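# Move the round-nosed sand core from mould to board

## Task

Lift the long, round-nosed sand core out of its seat in the mould and set it on the empty plywood board next to the mould, resting on its flat block. When you finish, every core and filter standing in the mould must still sit in its own seat.

## Robot and tools

Robot: two arms on fixed bases. left_arm carries a left hand and right_arm a right hand; the left hand is a mirror of the right. Each hand has an index, middle and ring finger plus a thumb, 16 motors in all. Only the right arm is described as sagging at the elbow under load: it settles below its target, so command it a little higher where needed. Anything may be nudged briefly by an outside push now and then.

Scene frame: origin at table-top height, halfway between the two nominal bases; +x points out over the table, +z up, and left_arm is on the +y side (not the image left). Calibrated bases: left_arm at (+0.021, +0.332, 0) m, right_arm at (-0.001, -0.370, 0) m, both turned very slightly about z. A two-camera stand is fixed to the floor behind the arms.

Hand point axes (right hand): +z runs along the straight fingers toward the tips, +y points out of the palm face, +x runs across the palm away from the thumb (on the left hand +x points toward the thumb). Straight fingertips reach about 0.12 m past the hand point along +z. A rigid mast sticks out near the wrist on the palm side and can strike objects.

execute_actions(actions, cameras): actions is a list of actions; each action is a table of 1 to 15 rows, one row per 1/30 s step; if fewer than 15 rows, the last row is repeated to fill out the step count. Every row is a single list of exactly 48 numbers, each in [-1, 1], covering both arms even if one stays still: left_arm dx, dy, dz, rx, ry, rz; left hand's 16 motor goals; left current_limit; left speed; then the same 24 numbers for right_arm. An empty actions list just returns state plus all camera images; otherwise images come only for names in cameras (["all"] for all, [] for none). Camera names: cam_head_left, cam_head_right, cam_high, cam_low, cam_left_wrist, cam_right_wrist, all 672x504. An unknown name voids the call.

Arm numbers dx..rz are an offset, not a pose: measured from that arm's Hand target as it stood when the action began, along scene-frame axes, with rotation about the target's position. rx, ry, rz form one rotation vector. Scale: 1.0 equals 0.6 m for dx, dy, dz and 180 degrees for rotation. Every row in an action is counted from the same starting target, not from the previous row, and a new action or call starts from the updated target, so sending the same offset again moves further. All zeros re-asks for the current target. Orientation is clipped to within 40 degrees of the measured one each step. The hand point often rests a few cm short of the target, more when loaded or at long reach; if it stays short, send the remaining distance as a further offset. To stop an arm pressing on something, command its target back beyond the hand point.

Hand numbers are absolute goal angles, each scaled between the hinge's two stops, not offsets; 0 is a real goal. Order per hand: index_mcp, index_abd, index_pip, index_dip, middle_mcp, middle_abd, middle_pip, middle_dip, ring_mcp, ring_abd, ring_pip, ring_dip, thumb_cmc, thumb_axl, thumb_mcp, thumb_ipl. Straight values: finger _mcp +0.75, _abd 0.00, _pip +0.58, _dip +0.70; thumb_cmc +0.71, thumb_axl +0.68, thumb_mcp +0.23, thumb_ipl +0.17. Moving toward -1 curls fingers toward the palm and swings the thumb round in front of the palm. current_limit maps -1..+1 to 0..550 mA (minimum 11 mA); too low and a finger may not lift. speed sets goal travel at (speed+1)/2 of 8.5 rad/s. Starting values: current_limit +0.4, speed -0.6. To keep a hand unchanged, resend its hand_goal, hand_current_limit and hand_speed. A finger grips only while its goal lies past the object's surface.

Results: end_effector_position (m) and end_effector_quat_wxyz of each hand point in the scene frame (possibly off by a few cm); Hand target, the base for the next offsets; joint positions, velocities (may read "within noise") and torques; per hand hand_goal, hand_measured, hand_current_ma, hand_state (moving, goal, blocked, overload), hand_current_limit, hand_speed; motor temperatures. A call returns when the robot is still, up to 3 s after the last action.

zoom_image(camera, region): enlarges [x0, y0, x1, y1] pixels (origin top-left, at most 504 by 504) of that camera's most recent image; only cameras in the latest images. read_manual(section): licence texts only, no motion. finished_scene(scene): ends the scene for good; scene is 1 and optional.

Avoid: dropping the core or letting go while it moves, slamming or hard pushes, striking fixed or heavy things, letting anything fall off the table, and any contact or squeeze between the two hands or arms. Don't knock other cores or filters out of their seats. A hand motor at 495 mA or more for 5 s shuts down for 10 s; joint motors that reach 100 °C drop their arm for 30 s or more (MOTOR HOT warns from 85 °C), so don't hold loads or strain toward unreachable poses longer than needed. Thinking time passes in the scene while the robot holds its last command.

Each tool is called after "Request:" as name(argument=value, ...), one argument or row to a line, values as JSON.

## Session

Request:
execute_actions(
  actions=[],
)

Scene clock: 0.00 s.
left_arm: end_effector_position=(+0.3321, +0.5255, +0.2062) hand_goal=(+0.754, +0.000, +0.576, +0.696, +0.754, +0.000, +0.576, +0.696, +0.754, +0.000, +0.576, +0.696, +0.714, +0.678, +0.226, +0.168) hand_measured=(+0.754, +0.000, +0.576, +0.696, +0.754, +0.000, +0.576, +0.696, +0.754, +0.000, +0.576, +0.696, +0.714, +0.678, +0.226, +0.168) hand_current_ma=(+0, +0, +0, +0, +0, +0, +0, +0, +0, +0, +0, +0, +0, +0, +0, +0) hand_state=(goal, goal, goal, goal, goal, goal, goal, goal, goal, goal, goal, goal, goal, goal, goal, goal) hand_current_limit=0.40 hand_speed=-0.60 end_effector_quat_wxyz=(+0.300, +0.213, +0.813, +0.451) | right_arm: end_effector_position=(+0.5587, +0.0217, +0.2394) hand_goal=(+0.754, +0.000, +0.576, +0.696, +0.754, +0.000, +0.576, +0.696, +0.754, +0.000, +0.576, +0.696, +0.714, +0.678, +0.226, +0.168) hand_measured=(+0.754, +0.000, +0.576, +0.696, +0.754, +0.000, +0.576, +0.696, +0.754, +0.000, +0.576, +0.696, +0.714, +0.678, +0.226, +0.168) hand_current_ma=(+0, +0, +0, +0, +0, +0, +0, +0, +0, +0, +0, +0, +0, +0, +0, +0) hand_state=(goal, goal, goal, goal, goal, goal, goal, goal, goal, goal, goal, goal, goal, goal, goal, goal) hand_current_limit=0.40 hand_speed=-0.60 end_effector_quat_wxyz=(-0.504, +0.782, +0.342, +0.133)
Joint positions: left_arm=[0.171 0.852 0.259 0.099 -0.514 -0.59] | right_arm=[0.52 1.837 1.775 -0.973 -1.011 1.51]
Joint velocities: within noise
Joint torques (N m): no reading
Motor temperatures (°C): left_arm=[30 26 27 26 25 30] | right_arm=[29 30 26 29 27 25]
Heat: left arm: hottest waist 30 °C; right arm: hottest shoulder 30 °C.
Hand target: left_arm +0.3375, +0.5263, +0.2173; +0.309, +0.209, +0.809, +0.455 | right_arm +0.5649, +0.0246, +0.2430; -0.504, +0.780, +0.344, +0.139

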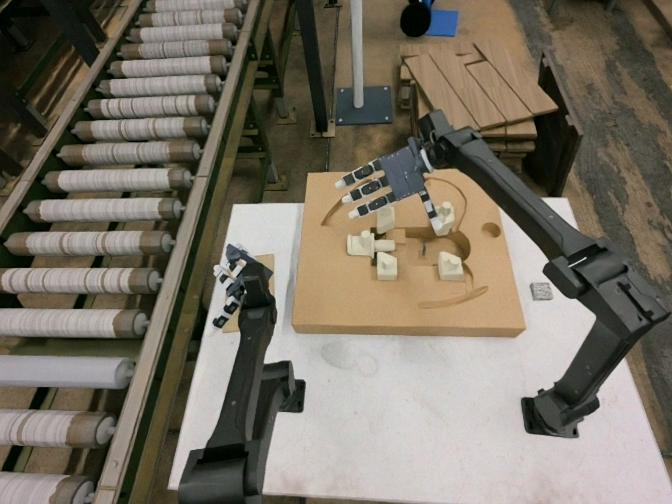

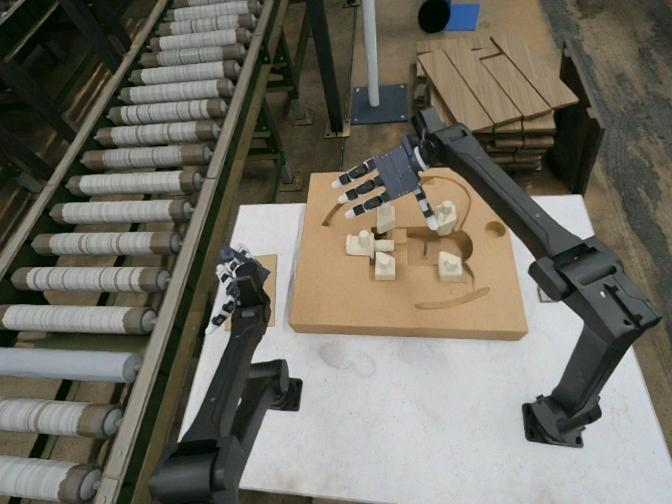

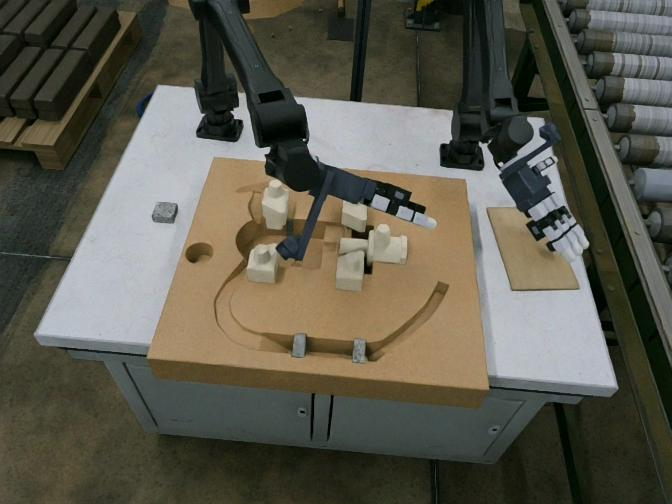

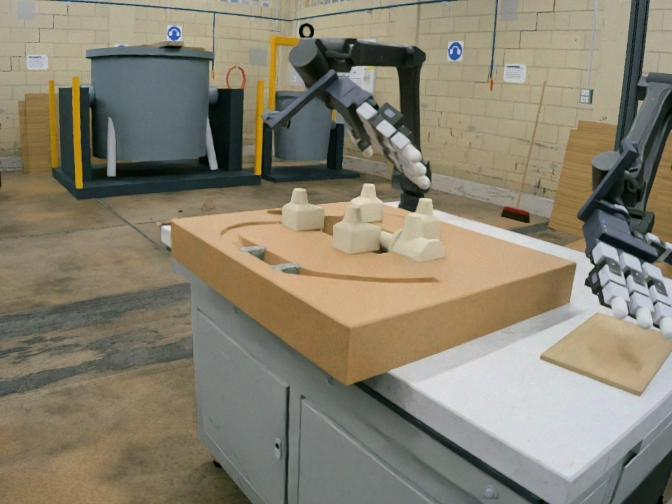

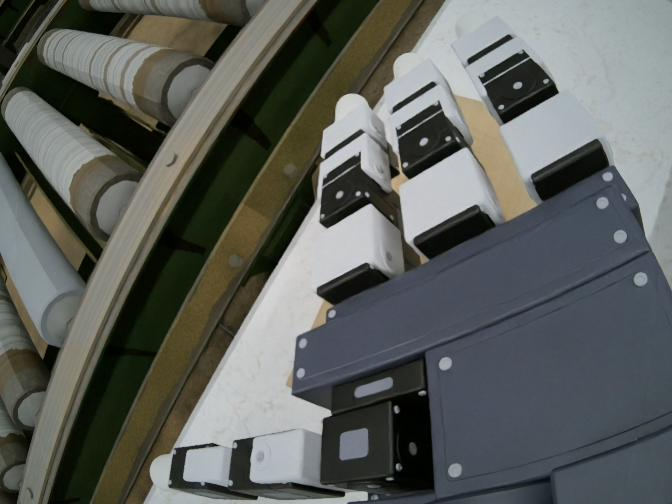

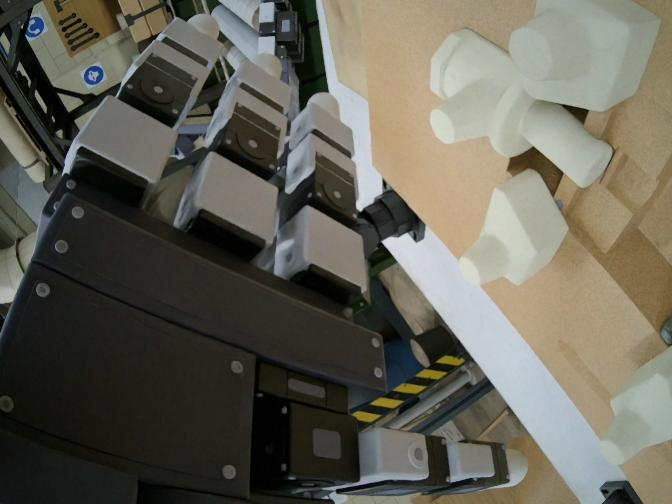

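Request:
zoom_image(
  camera="cam_high",
  region=[230, 160, 480, 340],
)

Request:
zoom_image(
  camera="cam_head_left",
  region=[290, 160, 530, 340],
)

Request:
zoom_image(
  camera="cam_low",
  region=[230, 160, 470, 320],
)

Scaled by 2.016 from the camera's 672x504 image, which has a finer 960x720 frame.

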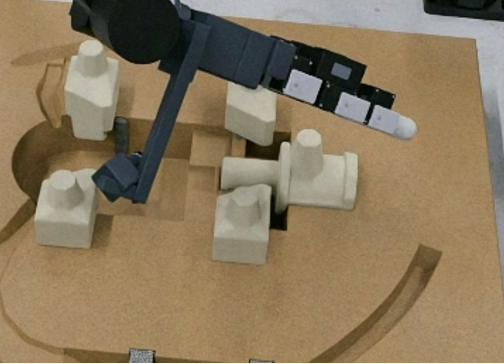

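Scaled by 2.100 from the camera's 672x504 image, which has a finer 960x720 frame.

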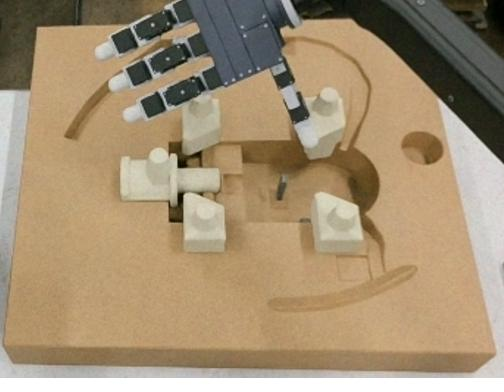

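Scaled by 2.100 from the camera's 672x504 image, which has a finer 960x720 frame.

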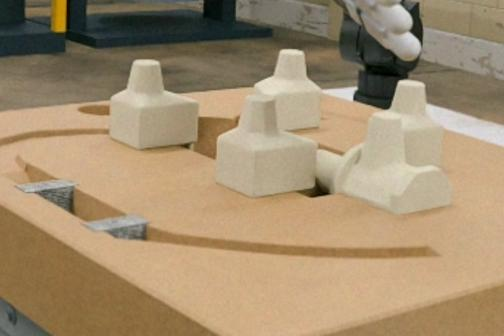

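Request:
execute_actions(
  actions=[
    [[0,0,0,0,0,0,0.75,0,0.58,0.7,0.75,0,0.58,0.7,0.75,0,0.58,0.7,0.71,0.68,0.23,0.17,0.4,-0.6,0,0,0.05,0,0,0,0.75,0,0.58,0.7,0.75,0,0.58,0.7,0.75,0,0.58,0.7,0.71,0.68,0.23,0.17,0.4,-0.6],[0,0,0,0,0,0,0.75,0,0.58,0.7,0.75,0,0.58,0.7,0.75,0,0.58,0.7,0.71,0.68,0.23,0.17,0.4,-0.6,0,0,0.12,0,0,0,0.75,0,0.58,0.7,0.75,0,0.58,0.7,0.75,0,0.58,0.7,0.71,0.68,0.23,0.17,0.4,-0.6]],
    [[0,0,0,0,0,0,0.75,0,0.58,0.7,0.75,0,0.58,0.7,0.75,0,0.58,0.7,0.71,0.68,0.23,0.17,0.4,-0.6,-0.05,-0.12,0.04,0,0,0,0.75,0,0.58,0.7,0.75,0,0.58,0.7,0.75,0,0.58,0.7,0.71,0.68,0.23,0.17,0.4,-0.6]],
    [[0,0,0,0,0,0,0.75,0,0.58,0.7,0.75,0,0.58,0.7,0.75,0,0.58,0.7,0.71,0.68,0.23,0.17,0.4,-0.6,-0.05,-0.15,0,0,0,0,0.75,0,0.58,0.7,0.75,0,0.58,0.7,0.75,0,0.58,0.7,0.71,0.68,0.23,0.17,0.4,-0.6]],
  ],
  cameras=["cam_head_left"],
)

Scene clock: 27.67 s.
left_arm: end_effector_position=(+0.3321, +0.5255, +0.2062) hand_goal=(+0.750, +0.000, +0.580, +0.700, +0.750, +0.000, +0.580, +0.700, +0.750, +0.000, +0.580, +0.700, +0.710, +0.680, +0.230, +0.170) hand_measured=(+0.758, +0.000, +0.580, +0.698, +0.758, +0.000, +0.580, +0.698, +0.760, +0.000, +0.580, +0.698, +0.720, +0.678, +0.226, +0.168) hand_current_ma=(+1, +0, +0, +0, +1, +0, +0, +0, +2, +0, +0, +0, +1, +0, +0, +0) hand_state=(goal, goal, goal, goal, goal, goal, goal, goal, goal, goal, goal, goal, goal, goal, goal, goal) hand_current_limit=0.40 hand_speed=-0.60 end_effector_quat_wxyz=(+0.300, +0.213, +0.813, +0.451) | right_arm: end_effector_position=(+0.5037, -0.1405, +0.3363) hand_goal=(+0.750, +0.000, +0.580, +0.700, +0.750, +0.000, +0.580, +0.700, +0.750, +0.000, +0.580, +0.700, +0.710, +0.680, +0.230, +0.170) hand_measured=(+0.744, +0.000, +0.576, +0.698, +0.744, +0.000, +0.576, +0.698, +0.744, +0.000, +0.576, +0.698, +0.706, +0.678, +0.226, +0.168) hand_current_ma=(-24, +1, -12, -11, -27, +1, -12, -10, -25, +1, -12, -10, -18, -8, -20, -11) hand_state=(goal, goal, goal, goal, goal, goal, goal, goal, goal, goal, goal, goal, goal, goal, goal, goal) hand_current_limit=0.40 hand_speed=-0.60 end_effector_quat_wxyz=(-0.503, +0.783, +0.337, +0.141)
Joint positions: left_arm=[0.171 0.852 0.259 0.099 -0.514 -0.59] | right_arm=[0.276 1.614 1.755 -1.545 -1.093 1.08]
Joint torques (N m): left_arm=[1.2 -1.32 11.14 1.72 -0.51 -0.07] | right_arm=[0.5 -14.04 9.13 0.69 -1.33 0.01]
Motor temperatures (°C): left_arm=[30 26 35 27 26 30] | right_arm=[28 35 35 29 28 25]
Heat: left arm: hottest elbow 35 °C; right arm: hottest shoulder 35 °C.
Hand target: left_arm +0.3375, +0.5263, +0.2173; +0.309, +0.209, +0.809, +0.455 | right_arm +0.5048, -0.1374, +0.3389; -0.504, +0.780, +0.344, +0.139
Off the commanded pose: left_arm 0.012 m, 1 deg | right_arm 0.004 m, 1 deg.
Images, in order (width x height): cam_head_left 672x504.

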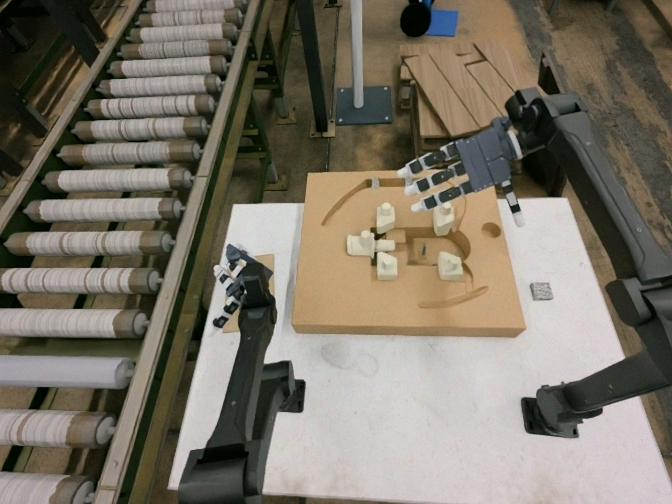

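Request:
execute_actions(
  actions=[
    [[0,0,0,0,0,0,0.75,0,0.58,0.7,0.75,0,0.58,0.7,0.75,0,0.58,0.7,0.71,0.68,0.23,0.17,0.4,-0.6,-0.05,-0.12,0,0,0,0,0.75,0,0.58,0.7,0.75,0,0.58,0.7,0.75,0,0.58,0.7,0.71,0.68,0.23,0.17,0.4,-0.6],[0,0,0,0,0,0,0.75,0,0.58,0.7,0.75,0,0.58,0.7,0.75,0,0.58,0.7,0.71,0.68,0.23,0.17,0.4,-0.6,-0.12,-0.2,0,0,0,0,0.75,0,0.58,0.7,0.75,0,0.58,0.7,0.75,0,0.58,0.7,0.71,0.68,0.23,0.17,0.4,-0.6]],
    [[0,0,0,0,0,0,0.75,0,0.58,0.7,0.75,0,0.58,0.7,0.75,0,0.58,0.7,0.71,0.68,0.23,0.17,0.4,-0.6,-0.1,-0.15,0.0,0,0,0,0.75,0,0.58,0.7,0.75,0,0.58,0.7,0.75,0,0.58,0.7,0.71,0.68,0.23,0.17,0.4,-0.6]],
  ],
  cameras=["all"],
)

Scene clock: 34.23 s.
left_arm: end_effector_position=(+0.3321, +0.5255, +0.2062) hand_goal=(+0.750, +0.000, +0.580, +0.700, +0.750, +0.000, +0.580, +0.700, +0.750, +0.000, +0.580, +0.700, +0.710, +0.680, +0.230, +0.170) hand_measured=(+0.758, +0.000, +0.580, +0.698, +0.758, +0.000, +0.580, +0.698, +0.760, +0.000, +0.580, +0.698, +0.720, +0.678, +0.226, +0.168) hand_current_ma=(+1, +0, +0, +0, +1, +0, +0, +0, +2, +0, +0, +0, +1, +0, +0, +0) hand_state=(goal, goal, goal, goal, goal, goal, goal, goal, goal, goal, goal, goal, goal, goal, goal, goal) hand_current_limit=0.40 hand_speed=-0.60 end_effector_quat_wxyz=(+0.300, +0.213, +0.813, +0.451) | right_arm: end_effector_position=(+0.3741, -0.3440, +0.3423) hand_goal=(+0.750, +0.000, +0.580, +0.700, +0.750, +0.000, +0.580, +0.700, +0.750, +0.000, +0.580, +0.700, +0.710, +0.680, +0.230, +0.170) hand_measured=(+0.744, +0.000, +0.576, +0.698, +0.744, +0.000, +0.576, +0.698, +0.744, +0.000, +0.576, +0.698, +0.704, +0.678, +0.226, +0.168) hand_current_ma=(-25, +2, -12, -11, -28, +2, -12, -9, -26, +2, -12, -9, -21, -8, -20, -11) hand_state=(goal, goal, goal, goal, goal, goal, goal, goal, goal, goal, goal, goal, goal, goal, goal, goal) hand_current_limit=0.40 hand_speed=-0.60 end_effector_quat_wxyz=(-0.408, +0.834, +0.271, +0.255)
Joint positions: left_arm=[0.171 0.852 0.259 0.099 -0.514 -0.59] | right_arm=[-0.159 1.146 1.322 -1.702 -1.002 0.751]
Joint torques (N m): left_arm=[1.14 -1.32 11.12 1.72 -0.51 -0.07] | right_arm=[-0.56 -5.95 7.56 0.65 -1.11 0]
Heat: left arm: hottest elbow 37 °C; right arm: hottest elbow 36 °C.
Hand target: left_arm +0.3375, +0.5263, +0.2173; +0.309, +0.209, +0.809, +0.455 | right_arm +0.3728, -0.3474, +0.3389; -0.504, +0.780, +0.344, +0.139
Off the commanded pose: left_arm 0.012 m, 1 deg | right_arm 0.005 m, 20 deg.
joint sent to its limit (right arm) — joint 4 (wrist pitch), lower limit. The joint targets are off in orientation, not in position.

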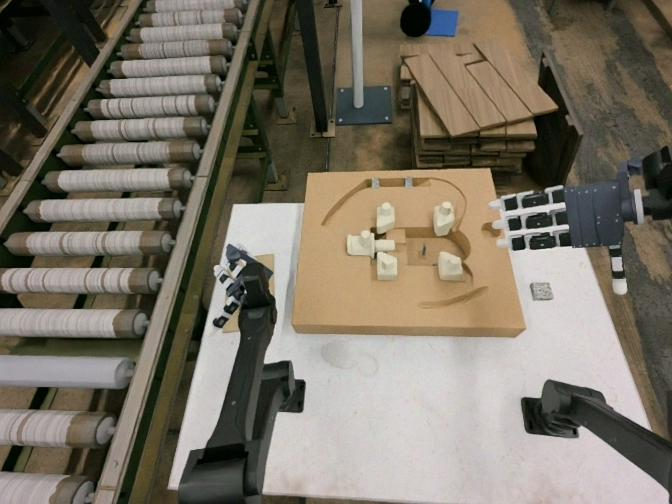

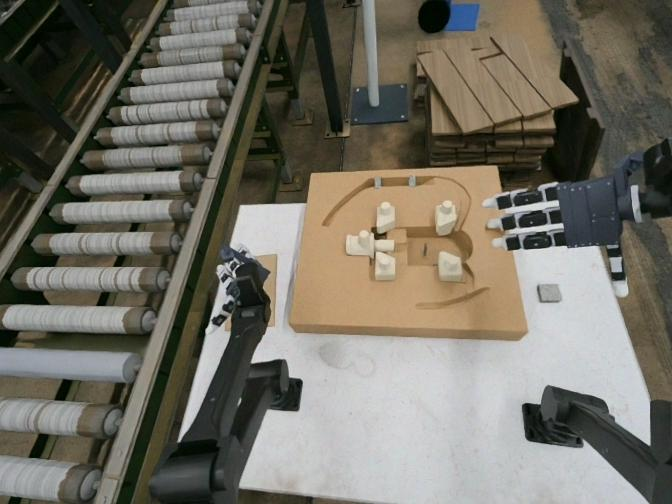

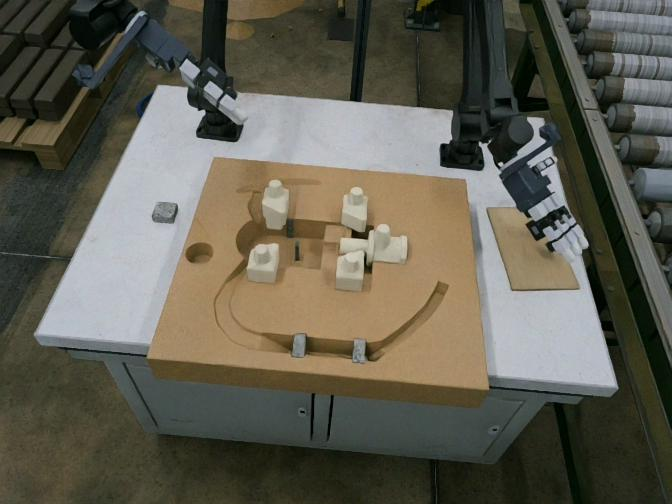

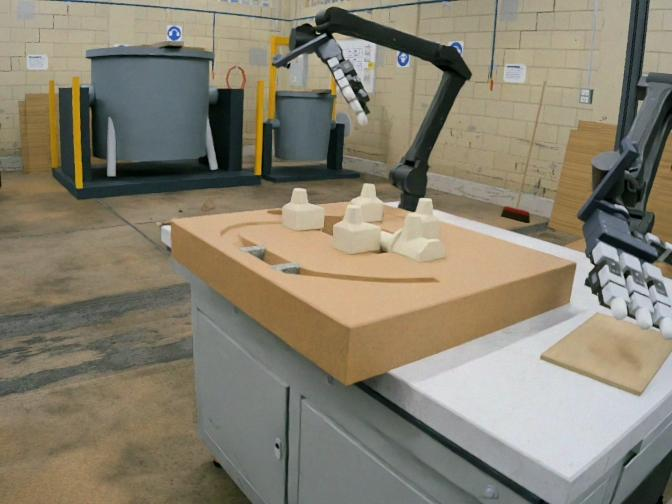

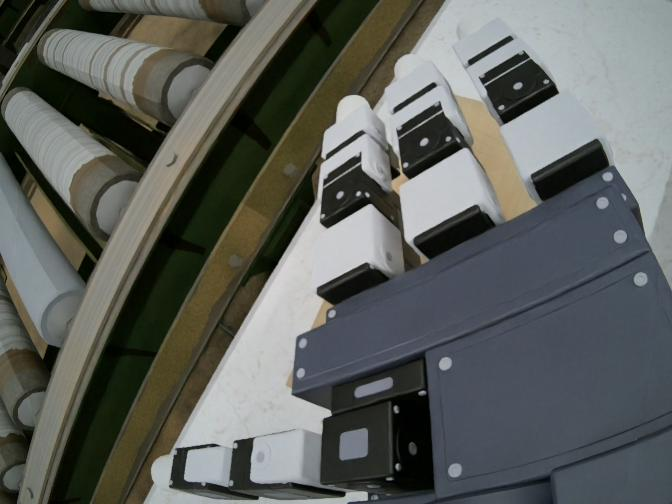

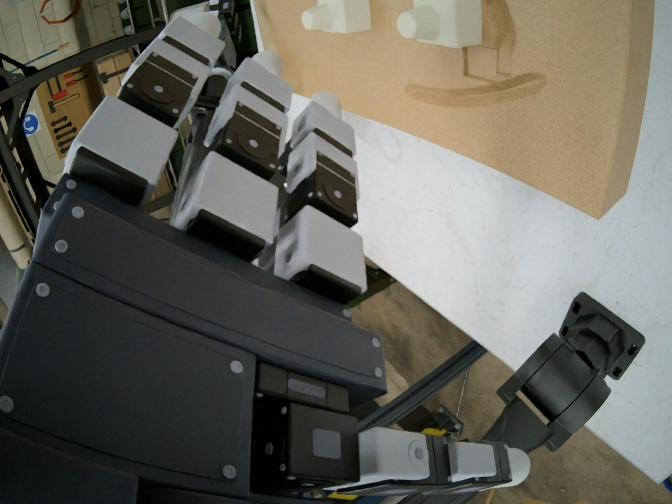

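Request:
zoom_image(
  camera="cam_high",
  region=[310, 170, 430, 300],
)

Request:
zoom_image(
  camera="cam_head_left",
  region=[330, 190, 430, 290],
)

Request:
zoom_image(
  camera="cam_low",
  region=[320, 170, 460, 280],
)

Scaled by 3.877 from the camera's 672x504 image, which has a finer 960x720 frame.

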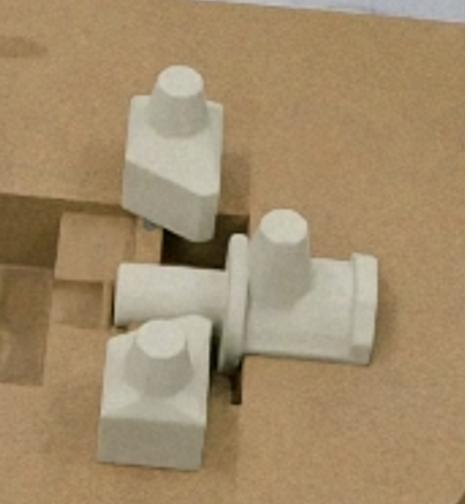

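Scaled by 5.040 from the camera's 672x504 image, which has a finer 960x720 frame.

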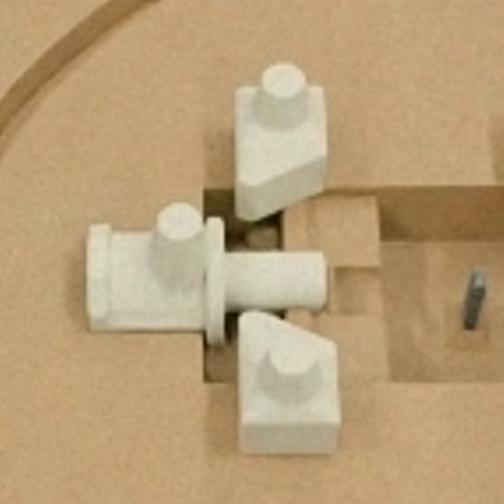

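Scaled by 3.600 from the camera's 672x504 image, which has a finer 960x720 frame.

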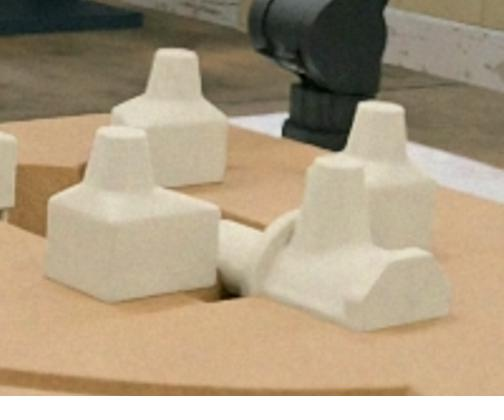

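Request:
zoom_image(
  camera="cam_head_left",
  region=[250, 330, 610, 460],
)

Request:
zoom_image(
  camera="cam_high",
  region=[400, 100, 620, 420],
)

Request:
zoom_image(
  camera="cam_low",
  region=[160, 170, 672, 504],
)

Scaled by 1.400 from the camera's 672x504 image, which has a finer 960x720 frame.

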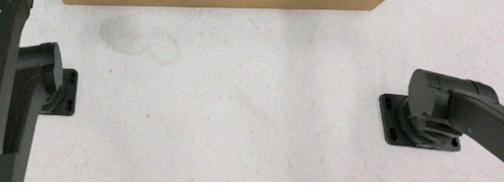

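Scaled by 1.575 from the camera's 672x504 image, which has a finer 960x720 frame.

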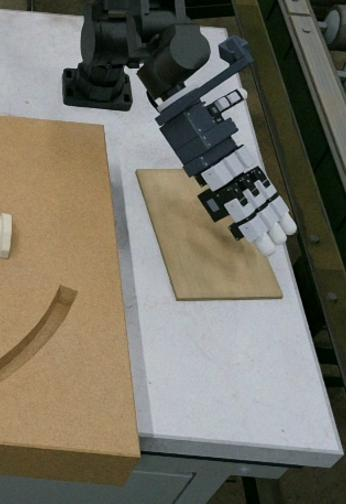

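Region (160, 170, 672, 504) is 512x334 pixels. A region can be at most 504 by 504 pixels.

Request:
zoom_image(
  camera="cam_head_left",
  region=[190, 220, 310, 360],
)

Request:
zoom_image(
  camera="cam_low",
  region=[170, 170, 600, 400],
)

Scaled by 3.600 from the camera's 672x504 image, which has a finer 960x720 frame.

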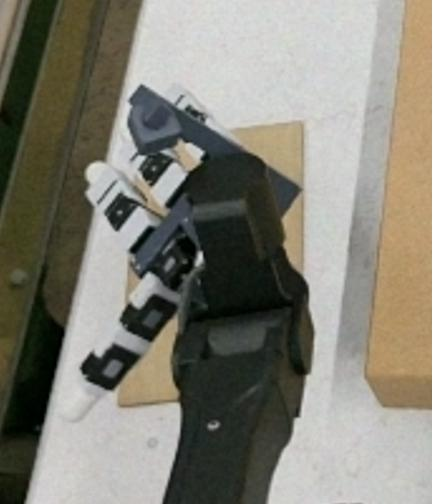

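Scaled by 1.172 from the camera's 672x504 image, which has a finer 960x720 frame.

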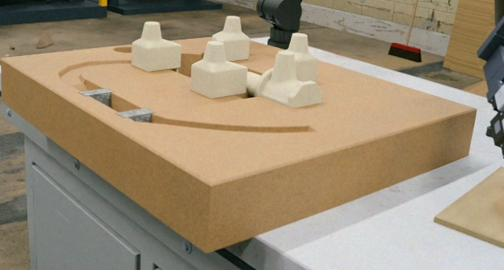

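Request:
execute_actions(
  actions=[
    [[0,-0.04,0.125,-0.087,0.03,-0.064,0.685,-0.13,-0.153,-0.029,0.685,0.13,-0.153,-0.029,-0.068,0,-0.591,-0.174,-0.657,0.68,-0.056,0.005,0.4,-0.6,0,0,0,-0.033,-0.051,-0.094,0.75,0,0.58,0.7,0.75,0,0.58,0.7,0.75,0,0.58,0.7,0.71,0.68,0.23,0.17,0.4,-0.6]],
    [[0.02,-0.05,0.125,-0.087,0.03,-0.064,0.685,-0.13,-0.153,-0.029,0.685,0.13,-0.153,-0.029,-0.068,0,-0.591,-0.174,-0.657,0.68,-0.056,0.005,0.4,-0.6,0,0,0,0,0,0,0.75,0,0.58,0.7,0.75,0,0.58,0.7,0.75,0,0.58,0.7,0.71,0.68,0.23,0.17,0.4,-0.6]],
    [[0.06,-0.12,0.0,-0.107,0.072,0.009,0.685,-0.13,-0.153,-0.029,0.685,0.13,-0.153,-0.029,-0.068,0,-0.591,-0.174,-0.657,0.68,-0.056,0.005,0.4,-0.6,0,0,0,0,0,0,0.75,0,0.58,0.7,0.75,0,0.58,0.7,0.75,0,0.58,0.7,0.71,0.68,0.23,0.17,0.4,-0.6]],
    [[0.06,-0.12,0.0,-0.107,0.072,0.009,0.685,-0.13,-0.153,-0.029,0.685,0.13,-0.153,-0.029,-0.068,0,-0.591,-0.174,-0.657,0.68,-0.056,0.005,0.4,-0.6,0,0,0,0,0,0,0.75,0,0.58,0.7,0.75,0,0.58,0.7,0.75,0,0.58,0.7,0.71,0.68,0.23,0.17,0.4,-0.6]],
  ],
  cameras=["cam_head_left", "cam_high"],
)

Scene clock: 550.73 s.
left_arm: end_effector_position=(+0.4158, +0.3274, +0.3486) hand_goal=(+0.686, -0.130, -0.152, -0.028, +0.686, +0.130, -0.152, -0.028, -0.068, +0.000, -0.590, -0.174, -0.656, +0.680, -0.056, +0.006) hand_measured=(+0.686, -0.124, -0.148, -0.024, +0.686, +0.130, -0.146, -0.026, -0.054, +0.000, -0.586, -0.172, -0.648, +0.680, -0.058, +0.008) hand_current_ma=(+0, +0, +0, +0, +0, +0, +0, +0, +3, +0, +0, +0, +1, +0, +0, +0) hand_state=(goal, goal, goal, goal, goal, goal, goal, goal, goal, goal, goal, goal, goal, goal, goal, goal) hand_current_limit=0.40 hand_speed=-0.60 end_effector_quat_wxyz=(+0.229, +0.181, +0.930, -0.225) | right_arm: end_effector_position=(+0.3751, -0.3453, +0.3428) hand_goal=(+0.750, +0.000, +0.580, +0.700, +0.750, +0.000, +0.580, +0.700, +0.750, +0.000, +0.580, +0.700, +0.710, +0.680, +0.230, +0.170) hand_measured=(+0.744, +0.000, +0.576, +0.698, +0.744, +0.000, +0.576, +0.698, +0.744, +0.000, +0.576, +0.698, +0.704, +0.678, +0.226, +0.168) hand_current_ma=(-25, +2, -12, -11, -28, +2, -12, -9, -26, +2, -12, -9, -21, -8, -20, -11) hand_state=(goal, goal, goal, goal, goal, goal, goal, goal, goal, goal, goal, goal, goal, goal, goal, goal) hand_current_limit=0.40 hand_speed=-0.60 end_effector_quat_wxyz=(-0.406, +0.833, +0.274, +0.258)
Joint positions: left_arm=[0.035 1.119 1.368 -1.422 0.532 -1.275] | right_arm=[-0.163 1.146 1.322 -1.702 -1.002 0.739]
Joint torques (N m): left_arm=[1.38 -4.48 13.96 0.34 0.33 -0.19] | right_arm=[-0.56 -6.24 7.28 0.66 -1.27 -0.01]
Motor temperatures (°C): left_arm=[28 25 49 26 25 26] | right_arm=[27 30 46 26 29 24]
Heat: left arm: hottest elbow 49 °C; right arm: hottest elbow 46 °C.
Hand target: left_arm +0.4215, +0.3283, +0.3673; +0.240, +0.176, +0.928, -0.224 | right_arm +0.3728, -0.3475, +0.3389; -0.408, +0.834, +0.272, +0.255
Off the commanded pose: left_arm 0.019 m, 1 deg | right_arm 0.005 m, 0 deg.
joint sent to its limit (right arm) — joint 4 (wrist pitch), lower limit. The joint targets still meet the commanded pose.
Images, in order (width x height): cam_head_left 672x504, cam_high 672x504.

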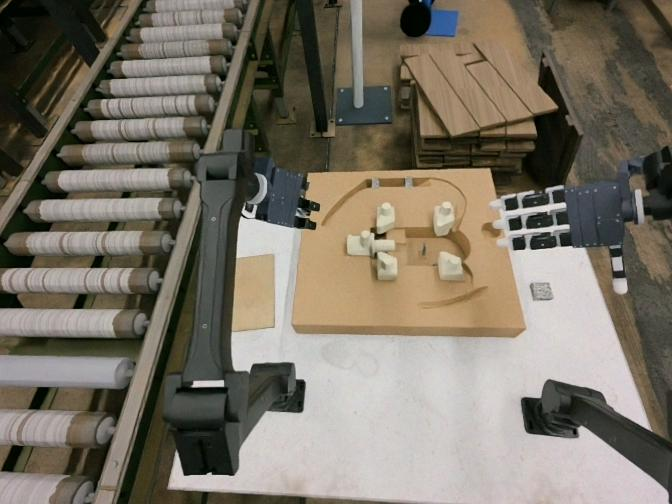

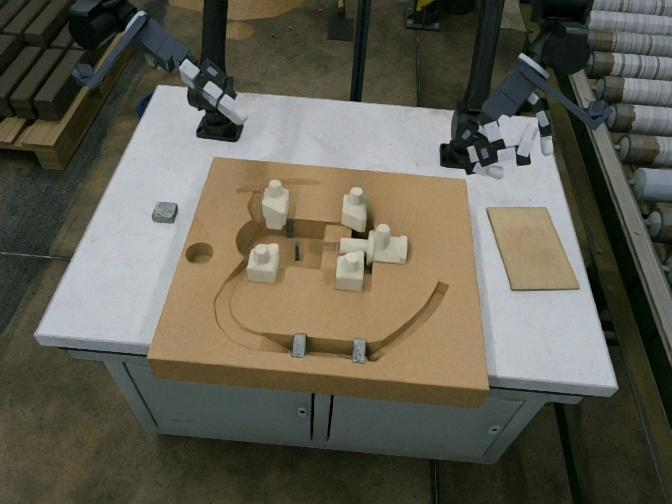

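Request:
execute_actions(
  actions=[
    [[0.054,-0.107,-0.01,-0.11,0.105,-0.0125,0.685,-0.13,-0.153,-0.029,0.685,0.13,-0.153,-0.029,-0.068,0,-0.591,-0.174,-0.657,0.68,-0.056,0.005,0.4,-0.6,0,0,0,0,0,0,0.75,0,0.58,0.7,0.75,0,0.58,0.7,0.75,0,0.58,0.7,0.71,0.68,0.23,0.17,0.4,-0.6]],
    [[0.054,-0.107,-0.01,-0.11,0.105,-0.0125,0.685,-0.13,-0.153,-0.029,0.685,0.13,-0.153,-0.029,-0.068,0,-0.591,-0.174,-0.657,0.68,-0.056,0.005,0.4,-0.6,0,0,0,0,0,0,0.75,0,0.58,0.7,0.75,0,0.58,0.7,0.75,0,0.58,0.7,0.71,0.68,0.23,0.17,0.4,-0.6]],
  ],
  cameras=["all"],
)

Scene clock: 558.87 s.
left_arm: end_effector_position=(+0.4820, +0.2042, +0.3406) hand_goal=(+0.686, -0.130, -0.152, -0.028, +0.686, +0.130, -0.152, -0.028, -0.068, +0.000, -0.590, -0.174, -0.656, +0.680, -0.056, +0.006) hand_measured=(+0.678, -0.126, -0.150, -0.024, +0.678, +0.130, -0.150, -0.026, -0.066, +0.000, -0.586, -0.172, -0.652, +0.680, -0.058, +0.008) hand_current_ma=(-1, +0, +0, +0, -1, +0, +0, +0, +0, +0, +0, +0, +0, +0, +0, +0) hand_state=(goal, goal, goal, goal, goal, goal, goal, goal, goal, goal, goal, goal, goal, goal, goal, goal) hand_current_limit=0.40 hand_speed=-0.60 end_effector_quat_wxyz=(+0.012, +0.003, +0.825, -0.565) | right_arm: end_effector_position=(+0.3751, -0.3453, +0.3428) hand_goal=(+0.750, +0.000, +0.580, +0.700, +0.750, +0.000, +0.580, +0.700, +0.750, +0.000, +0.580, +0.700, +0.710, +0.680, +0.230, +0.170) hand_measured=(+0.744, +0.000, +0.576, +0.698, +0.744, +0.000, +0.576, +0.698, +0.744, +0.000, +0.576, +0.698, +0.704, +0.678, +0.226, +0.168) hand_current_ma=(-25, +2, -12, -11, -28, +2, -12, -9, -26, +2, -12, -9, -21, -8, -20, -11) hand_state=(goal, goal, goal, goal, goal, goal, goal, goal, goal, goal, goal, goal, goal, goal, goal, goal) hand_current_limit=0.40 hand_speed=-0.60 end_effector_quat_wxyz=(-0.406, +0.833, +0.274, +0.258)
Joint positions: left_arm=[0.022 1.594 1.724 -1.675 1.202 -1.573] | right_arm=[-0.163 1.146 1.322 -1.702 -1.002 0.739]
Joint torques (N m): left_arm=[0.56 -10.46 12.92 -0.43 0.97 -0.28] | right_arm=[-0.56 -6.24 7.27 0.66 -1.27 -0.01]
Heat: left arm: hottest elbow 48 °C; right arm: hottest elbow 46 °C.
Hand target: left_arm +0.4863, +0.1999, +0.3552; -0.032, +0.040, +0.819, -0.572 | right_arm +0.3728, -0.3475, +0.3389; -0.408, +0.834, +0.272, +0.255
Off the commanded pose: left_arm 0.016 m, 7 deg | right_arm 0.005 m, 0 deg.
joint sent to its limit (left arm) — joint 4 (wrist pitch), lower limit. The joint targets are off in orientation, not in position.
joint sent to its limit (right arm) — joint 4 (wrist pitch), lower limit. The joint targets still meet the commanded pose.

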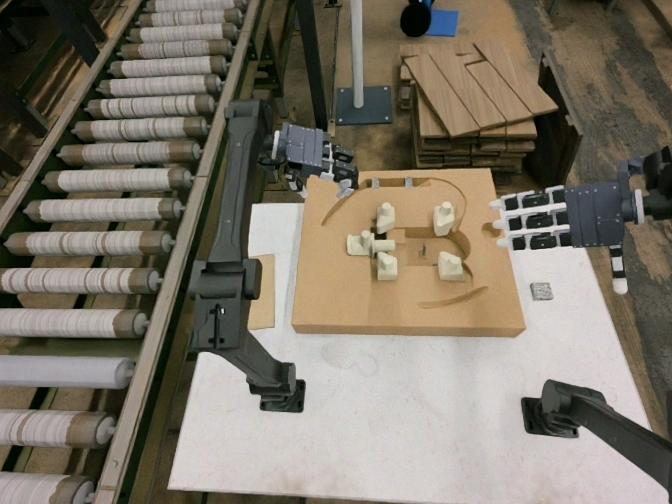

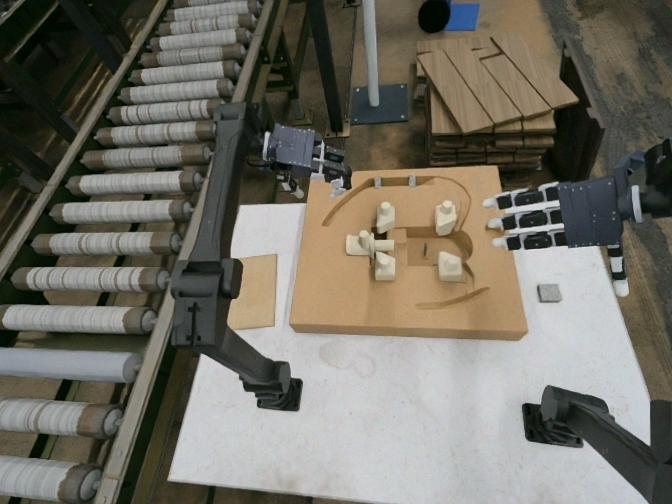

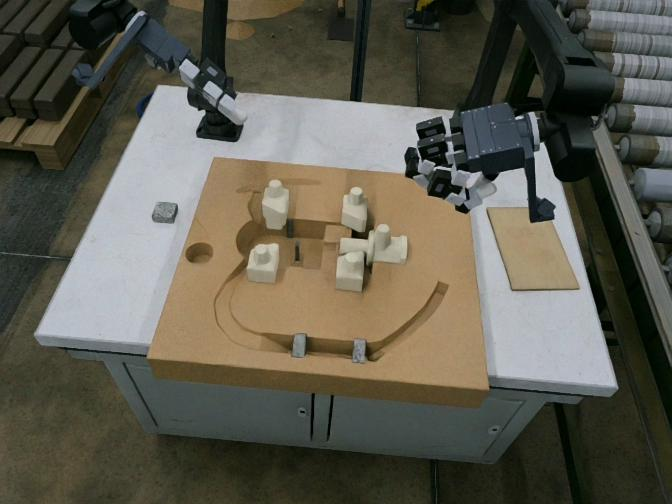

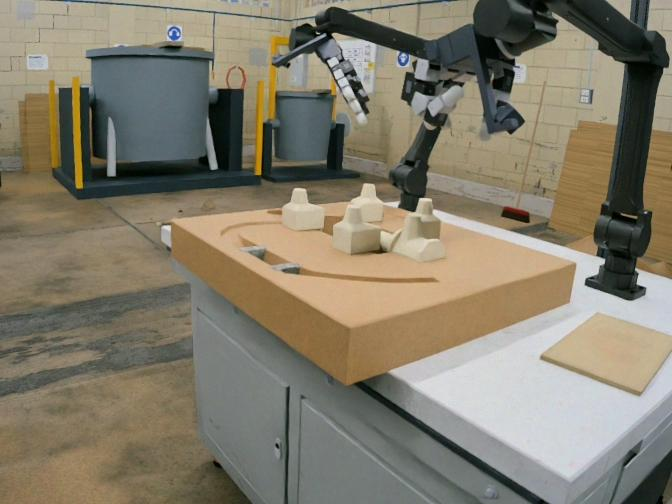

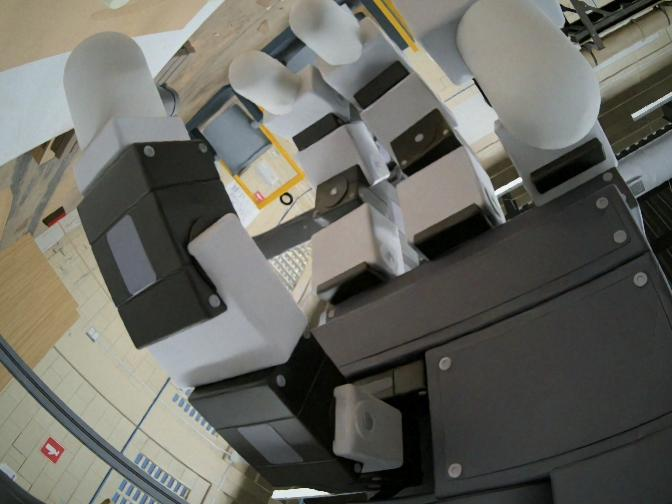

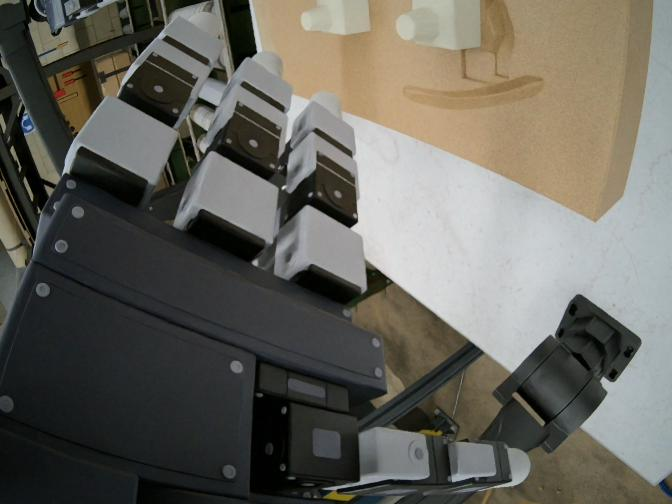

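Request:
execute_actions(
  actions=[
    [[0,-0.08,-0.05,0,0,0,0.685,-0.13,-0.153,-0.029,0.685,0.13,-0.153,-0.029,-0.068,0,-0.591,-0.174,-0.657,0.68,-0.056,0.005,0.4,-0.6,0,0,0,0,0,0,0.75,0,0.58,0.7,0.75,0,0.58,0.7,0.75,0,0.58,0.7,0.71,0.68,0.23,0.17,0.4,-0.6]],
    [[0,-0.085,-0.09,0,0,0,0.685,-0.13,-0.153,-0.029,0.685,0.13,-0.153,-0.029,-0.068,0,-0.591,-0.174,-0.657,0.68,-0.056,0.005,0.4,-0.6,0,0,0,0,0,0,0.75,0,0.58,0.7,0.75,0,0.58,0.7,0.75,0,0.58,0.7,0.71,0.68,0.23,0.17,0.4,-0.6]],
  ],
  cameras=["all"],
)

Scene clock: 568.23 s.
left_arm: end_effector_position=(+0.4874, +0.0999, +0.2706) hand_goal=(+0.686, -0.130, -0.152, -0.028, +0.686, +0.130, -0.152, -0.028, -0.068, +0.000, -0.590, -0.174, -0.656, +0.680, -0.056, +0.006) hand_measured=(+0.678, -0.126, -0.150, -0.024, +0.678, +0.130, -0.150, -0.026, -0.068, +0.000, -0.586, -0.172, -0.654, +0.680, -0.056, +0.008) hand_current_ma=(-1, +0, +0, +0, -1, +0, +0, +0, +0, +0, +0, +0, +0, +0, +0, +0) hand_state=(goal, goal, goal, goal, goal, goal, goal, goal, goal, goal, goal, goal, goal, goal, goal, goal) hand_current_limit=0.40 hand_speed=-0.60 end_effector_quat_wxyz=(-0.036, +0.046, +0.818, -0.573) | right_arm: end_effector_position=(+0.3751, -0.3453, +0.3428) hand_goal=(+0.750, +0.000, +0.580, +0.700, +0.750, +0.000, +0.580, +0.700, +0.750, +0.000, +0.580, +0.700, +0.710, +0.680, +0.230, +0.170) hand_measured=(+0.744, +0.000, +0.576, +0.698, +0.744, +0.000, +0.576, +0.698, +0.744, +0.000, +0.576, +0.698, +0.704, +0.678, +0.226, +0.168) hand_current_ma=(-25, +2, -12, -11, -28, +2, -12, -9, -26, +2, -12, -9, -21, -8, -20, -11) hand_state=(goal, goal, goal, goal, goal, goal, goal, goal, goal, goal, goal, goal, goal, goal, goal, goal) hand_current_limit=0.40 hand_speed=-0.60 end_effector_quat_wxyz=(-0.406, +0.833, +0.274, +0.258)
Joint positions: left_arm=[-0.184 1.648 1.593 -1.304 1.215 -1.802] | right_arm=[-0.163 1.146 1.322 -1.702 -1.002 0.739]
Joint torques (N m): left_arm=[1.26 -12.4 8.95 0.61 0.85 -0.31] | right_arm=[-0.56 -6.24 7.28 0.66 -1.28 -0.02]
Heat: left arm: hottest elbow 49 °C; right arm: hottest elbow 46 °C.
Hand target: left_arm +0.4862, +0.1008, +0.2714; -0.032, +0.040, +0.819, -0.572 | right_arm +0.3728, -0.3475, +0.3389; -0.408, +0.834, +0.272, +0.255
Off the commanded pose: left_arm 0.002 m, 1 deg | right_arm 0.005 m, 0 deg.
joint sent to its limit (right arm) — joint 4 (wrist pitch), lower limit. The joint targets still meet the commanded pose.

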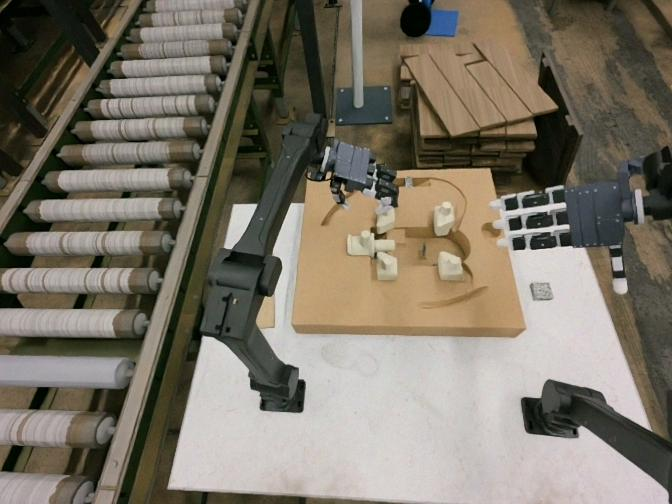

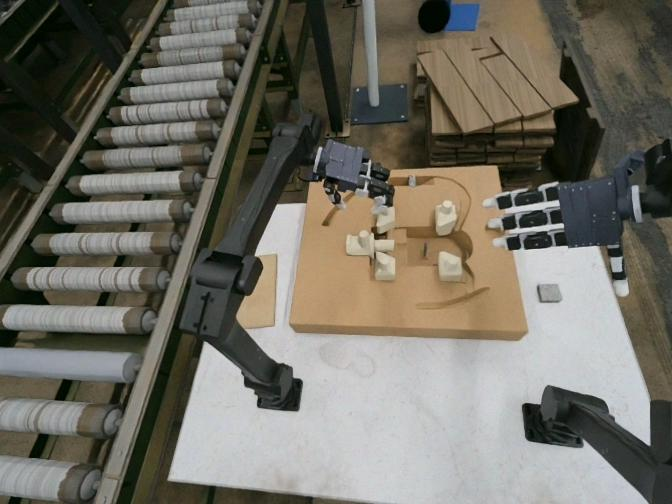

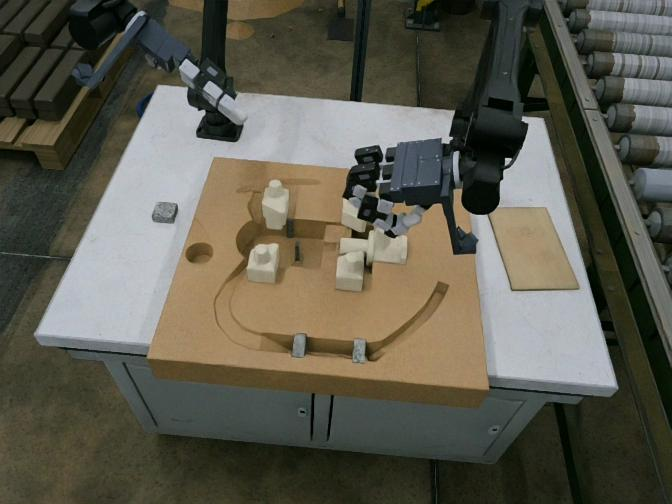

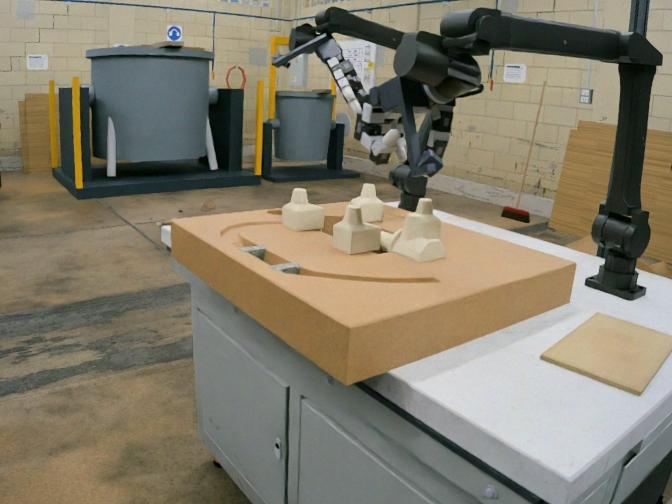

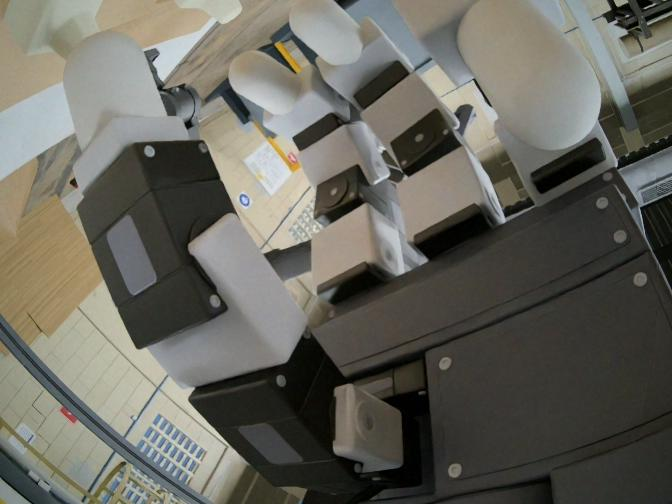

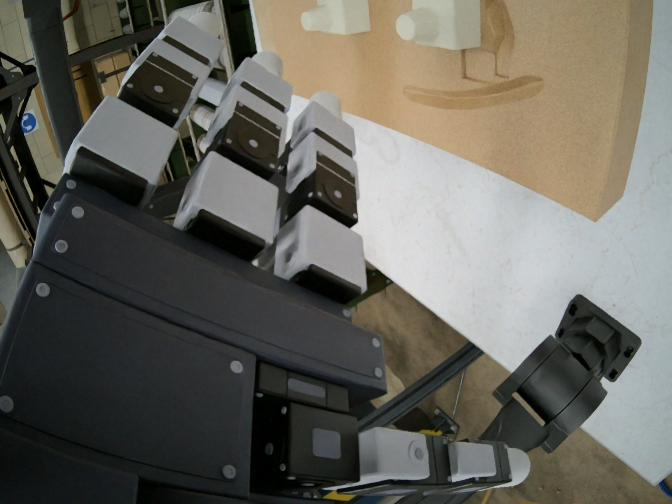

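Request:
zoom_image(
  camera="cam_high",
  region=[320, 130, 500, 300],
)

Request:
zoom_image(
  camera="cam_low",
  region=[320, 60, 480, 280],
)

Request:
zoom_image(
  camera="cam_head_right",
  region=[290, 120, 430, 300],
)

Scaled by 2.800 from the camera's 672x504 image, which has a finer 960x720 frame.

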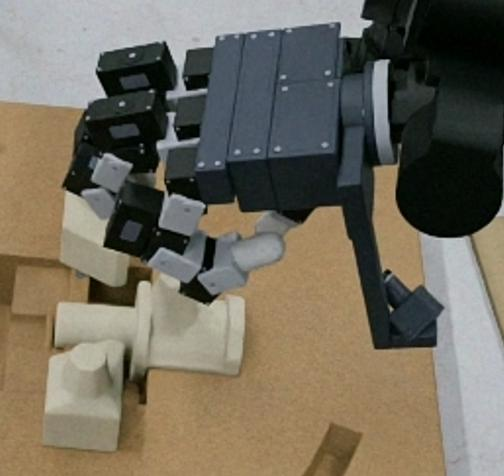

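Scaled by 2.291 from the camera's 672x504 image, which has a finer 960x720 frame.

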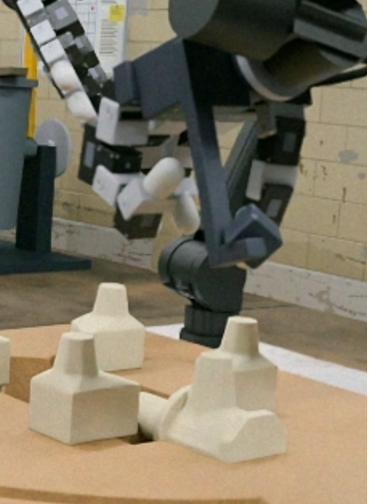

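Scaled by 2.800 from the camera's 672x504 image, which has a finer 960x720 frame.

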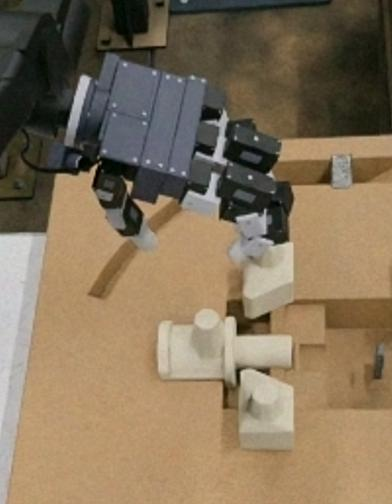

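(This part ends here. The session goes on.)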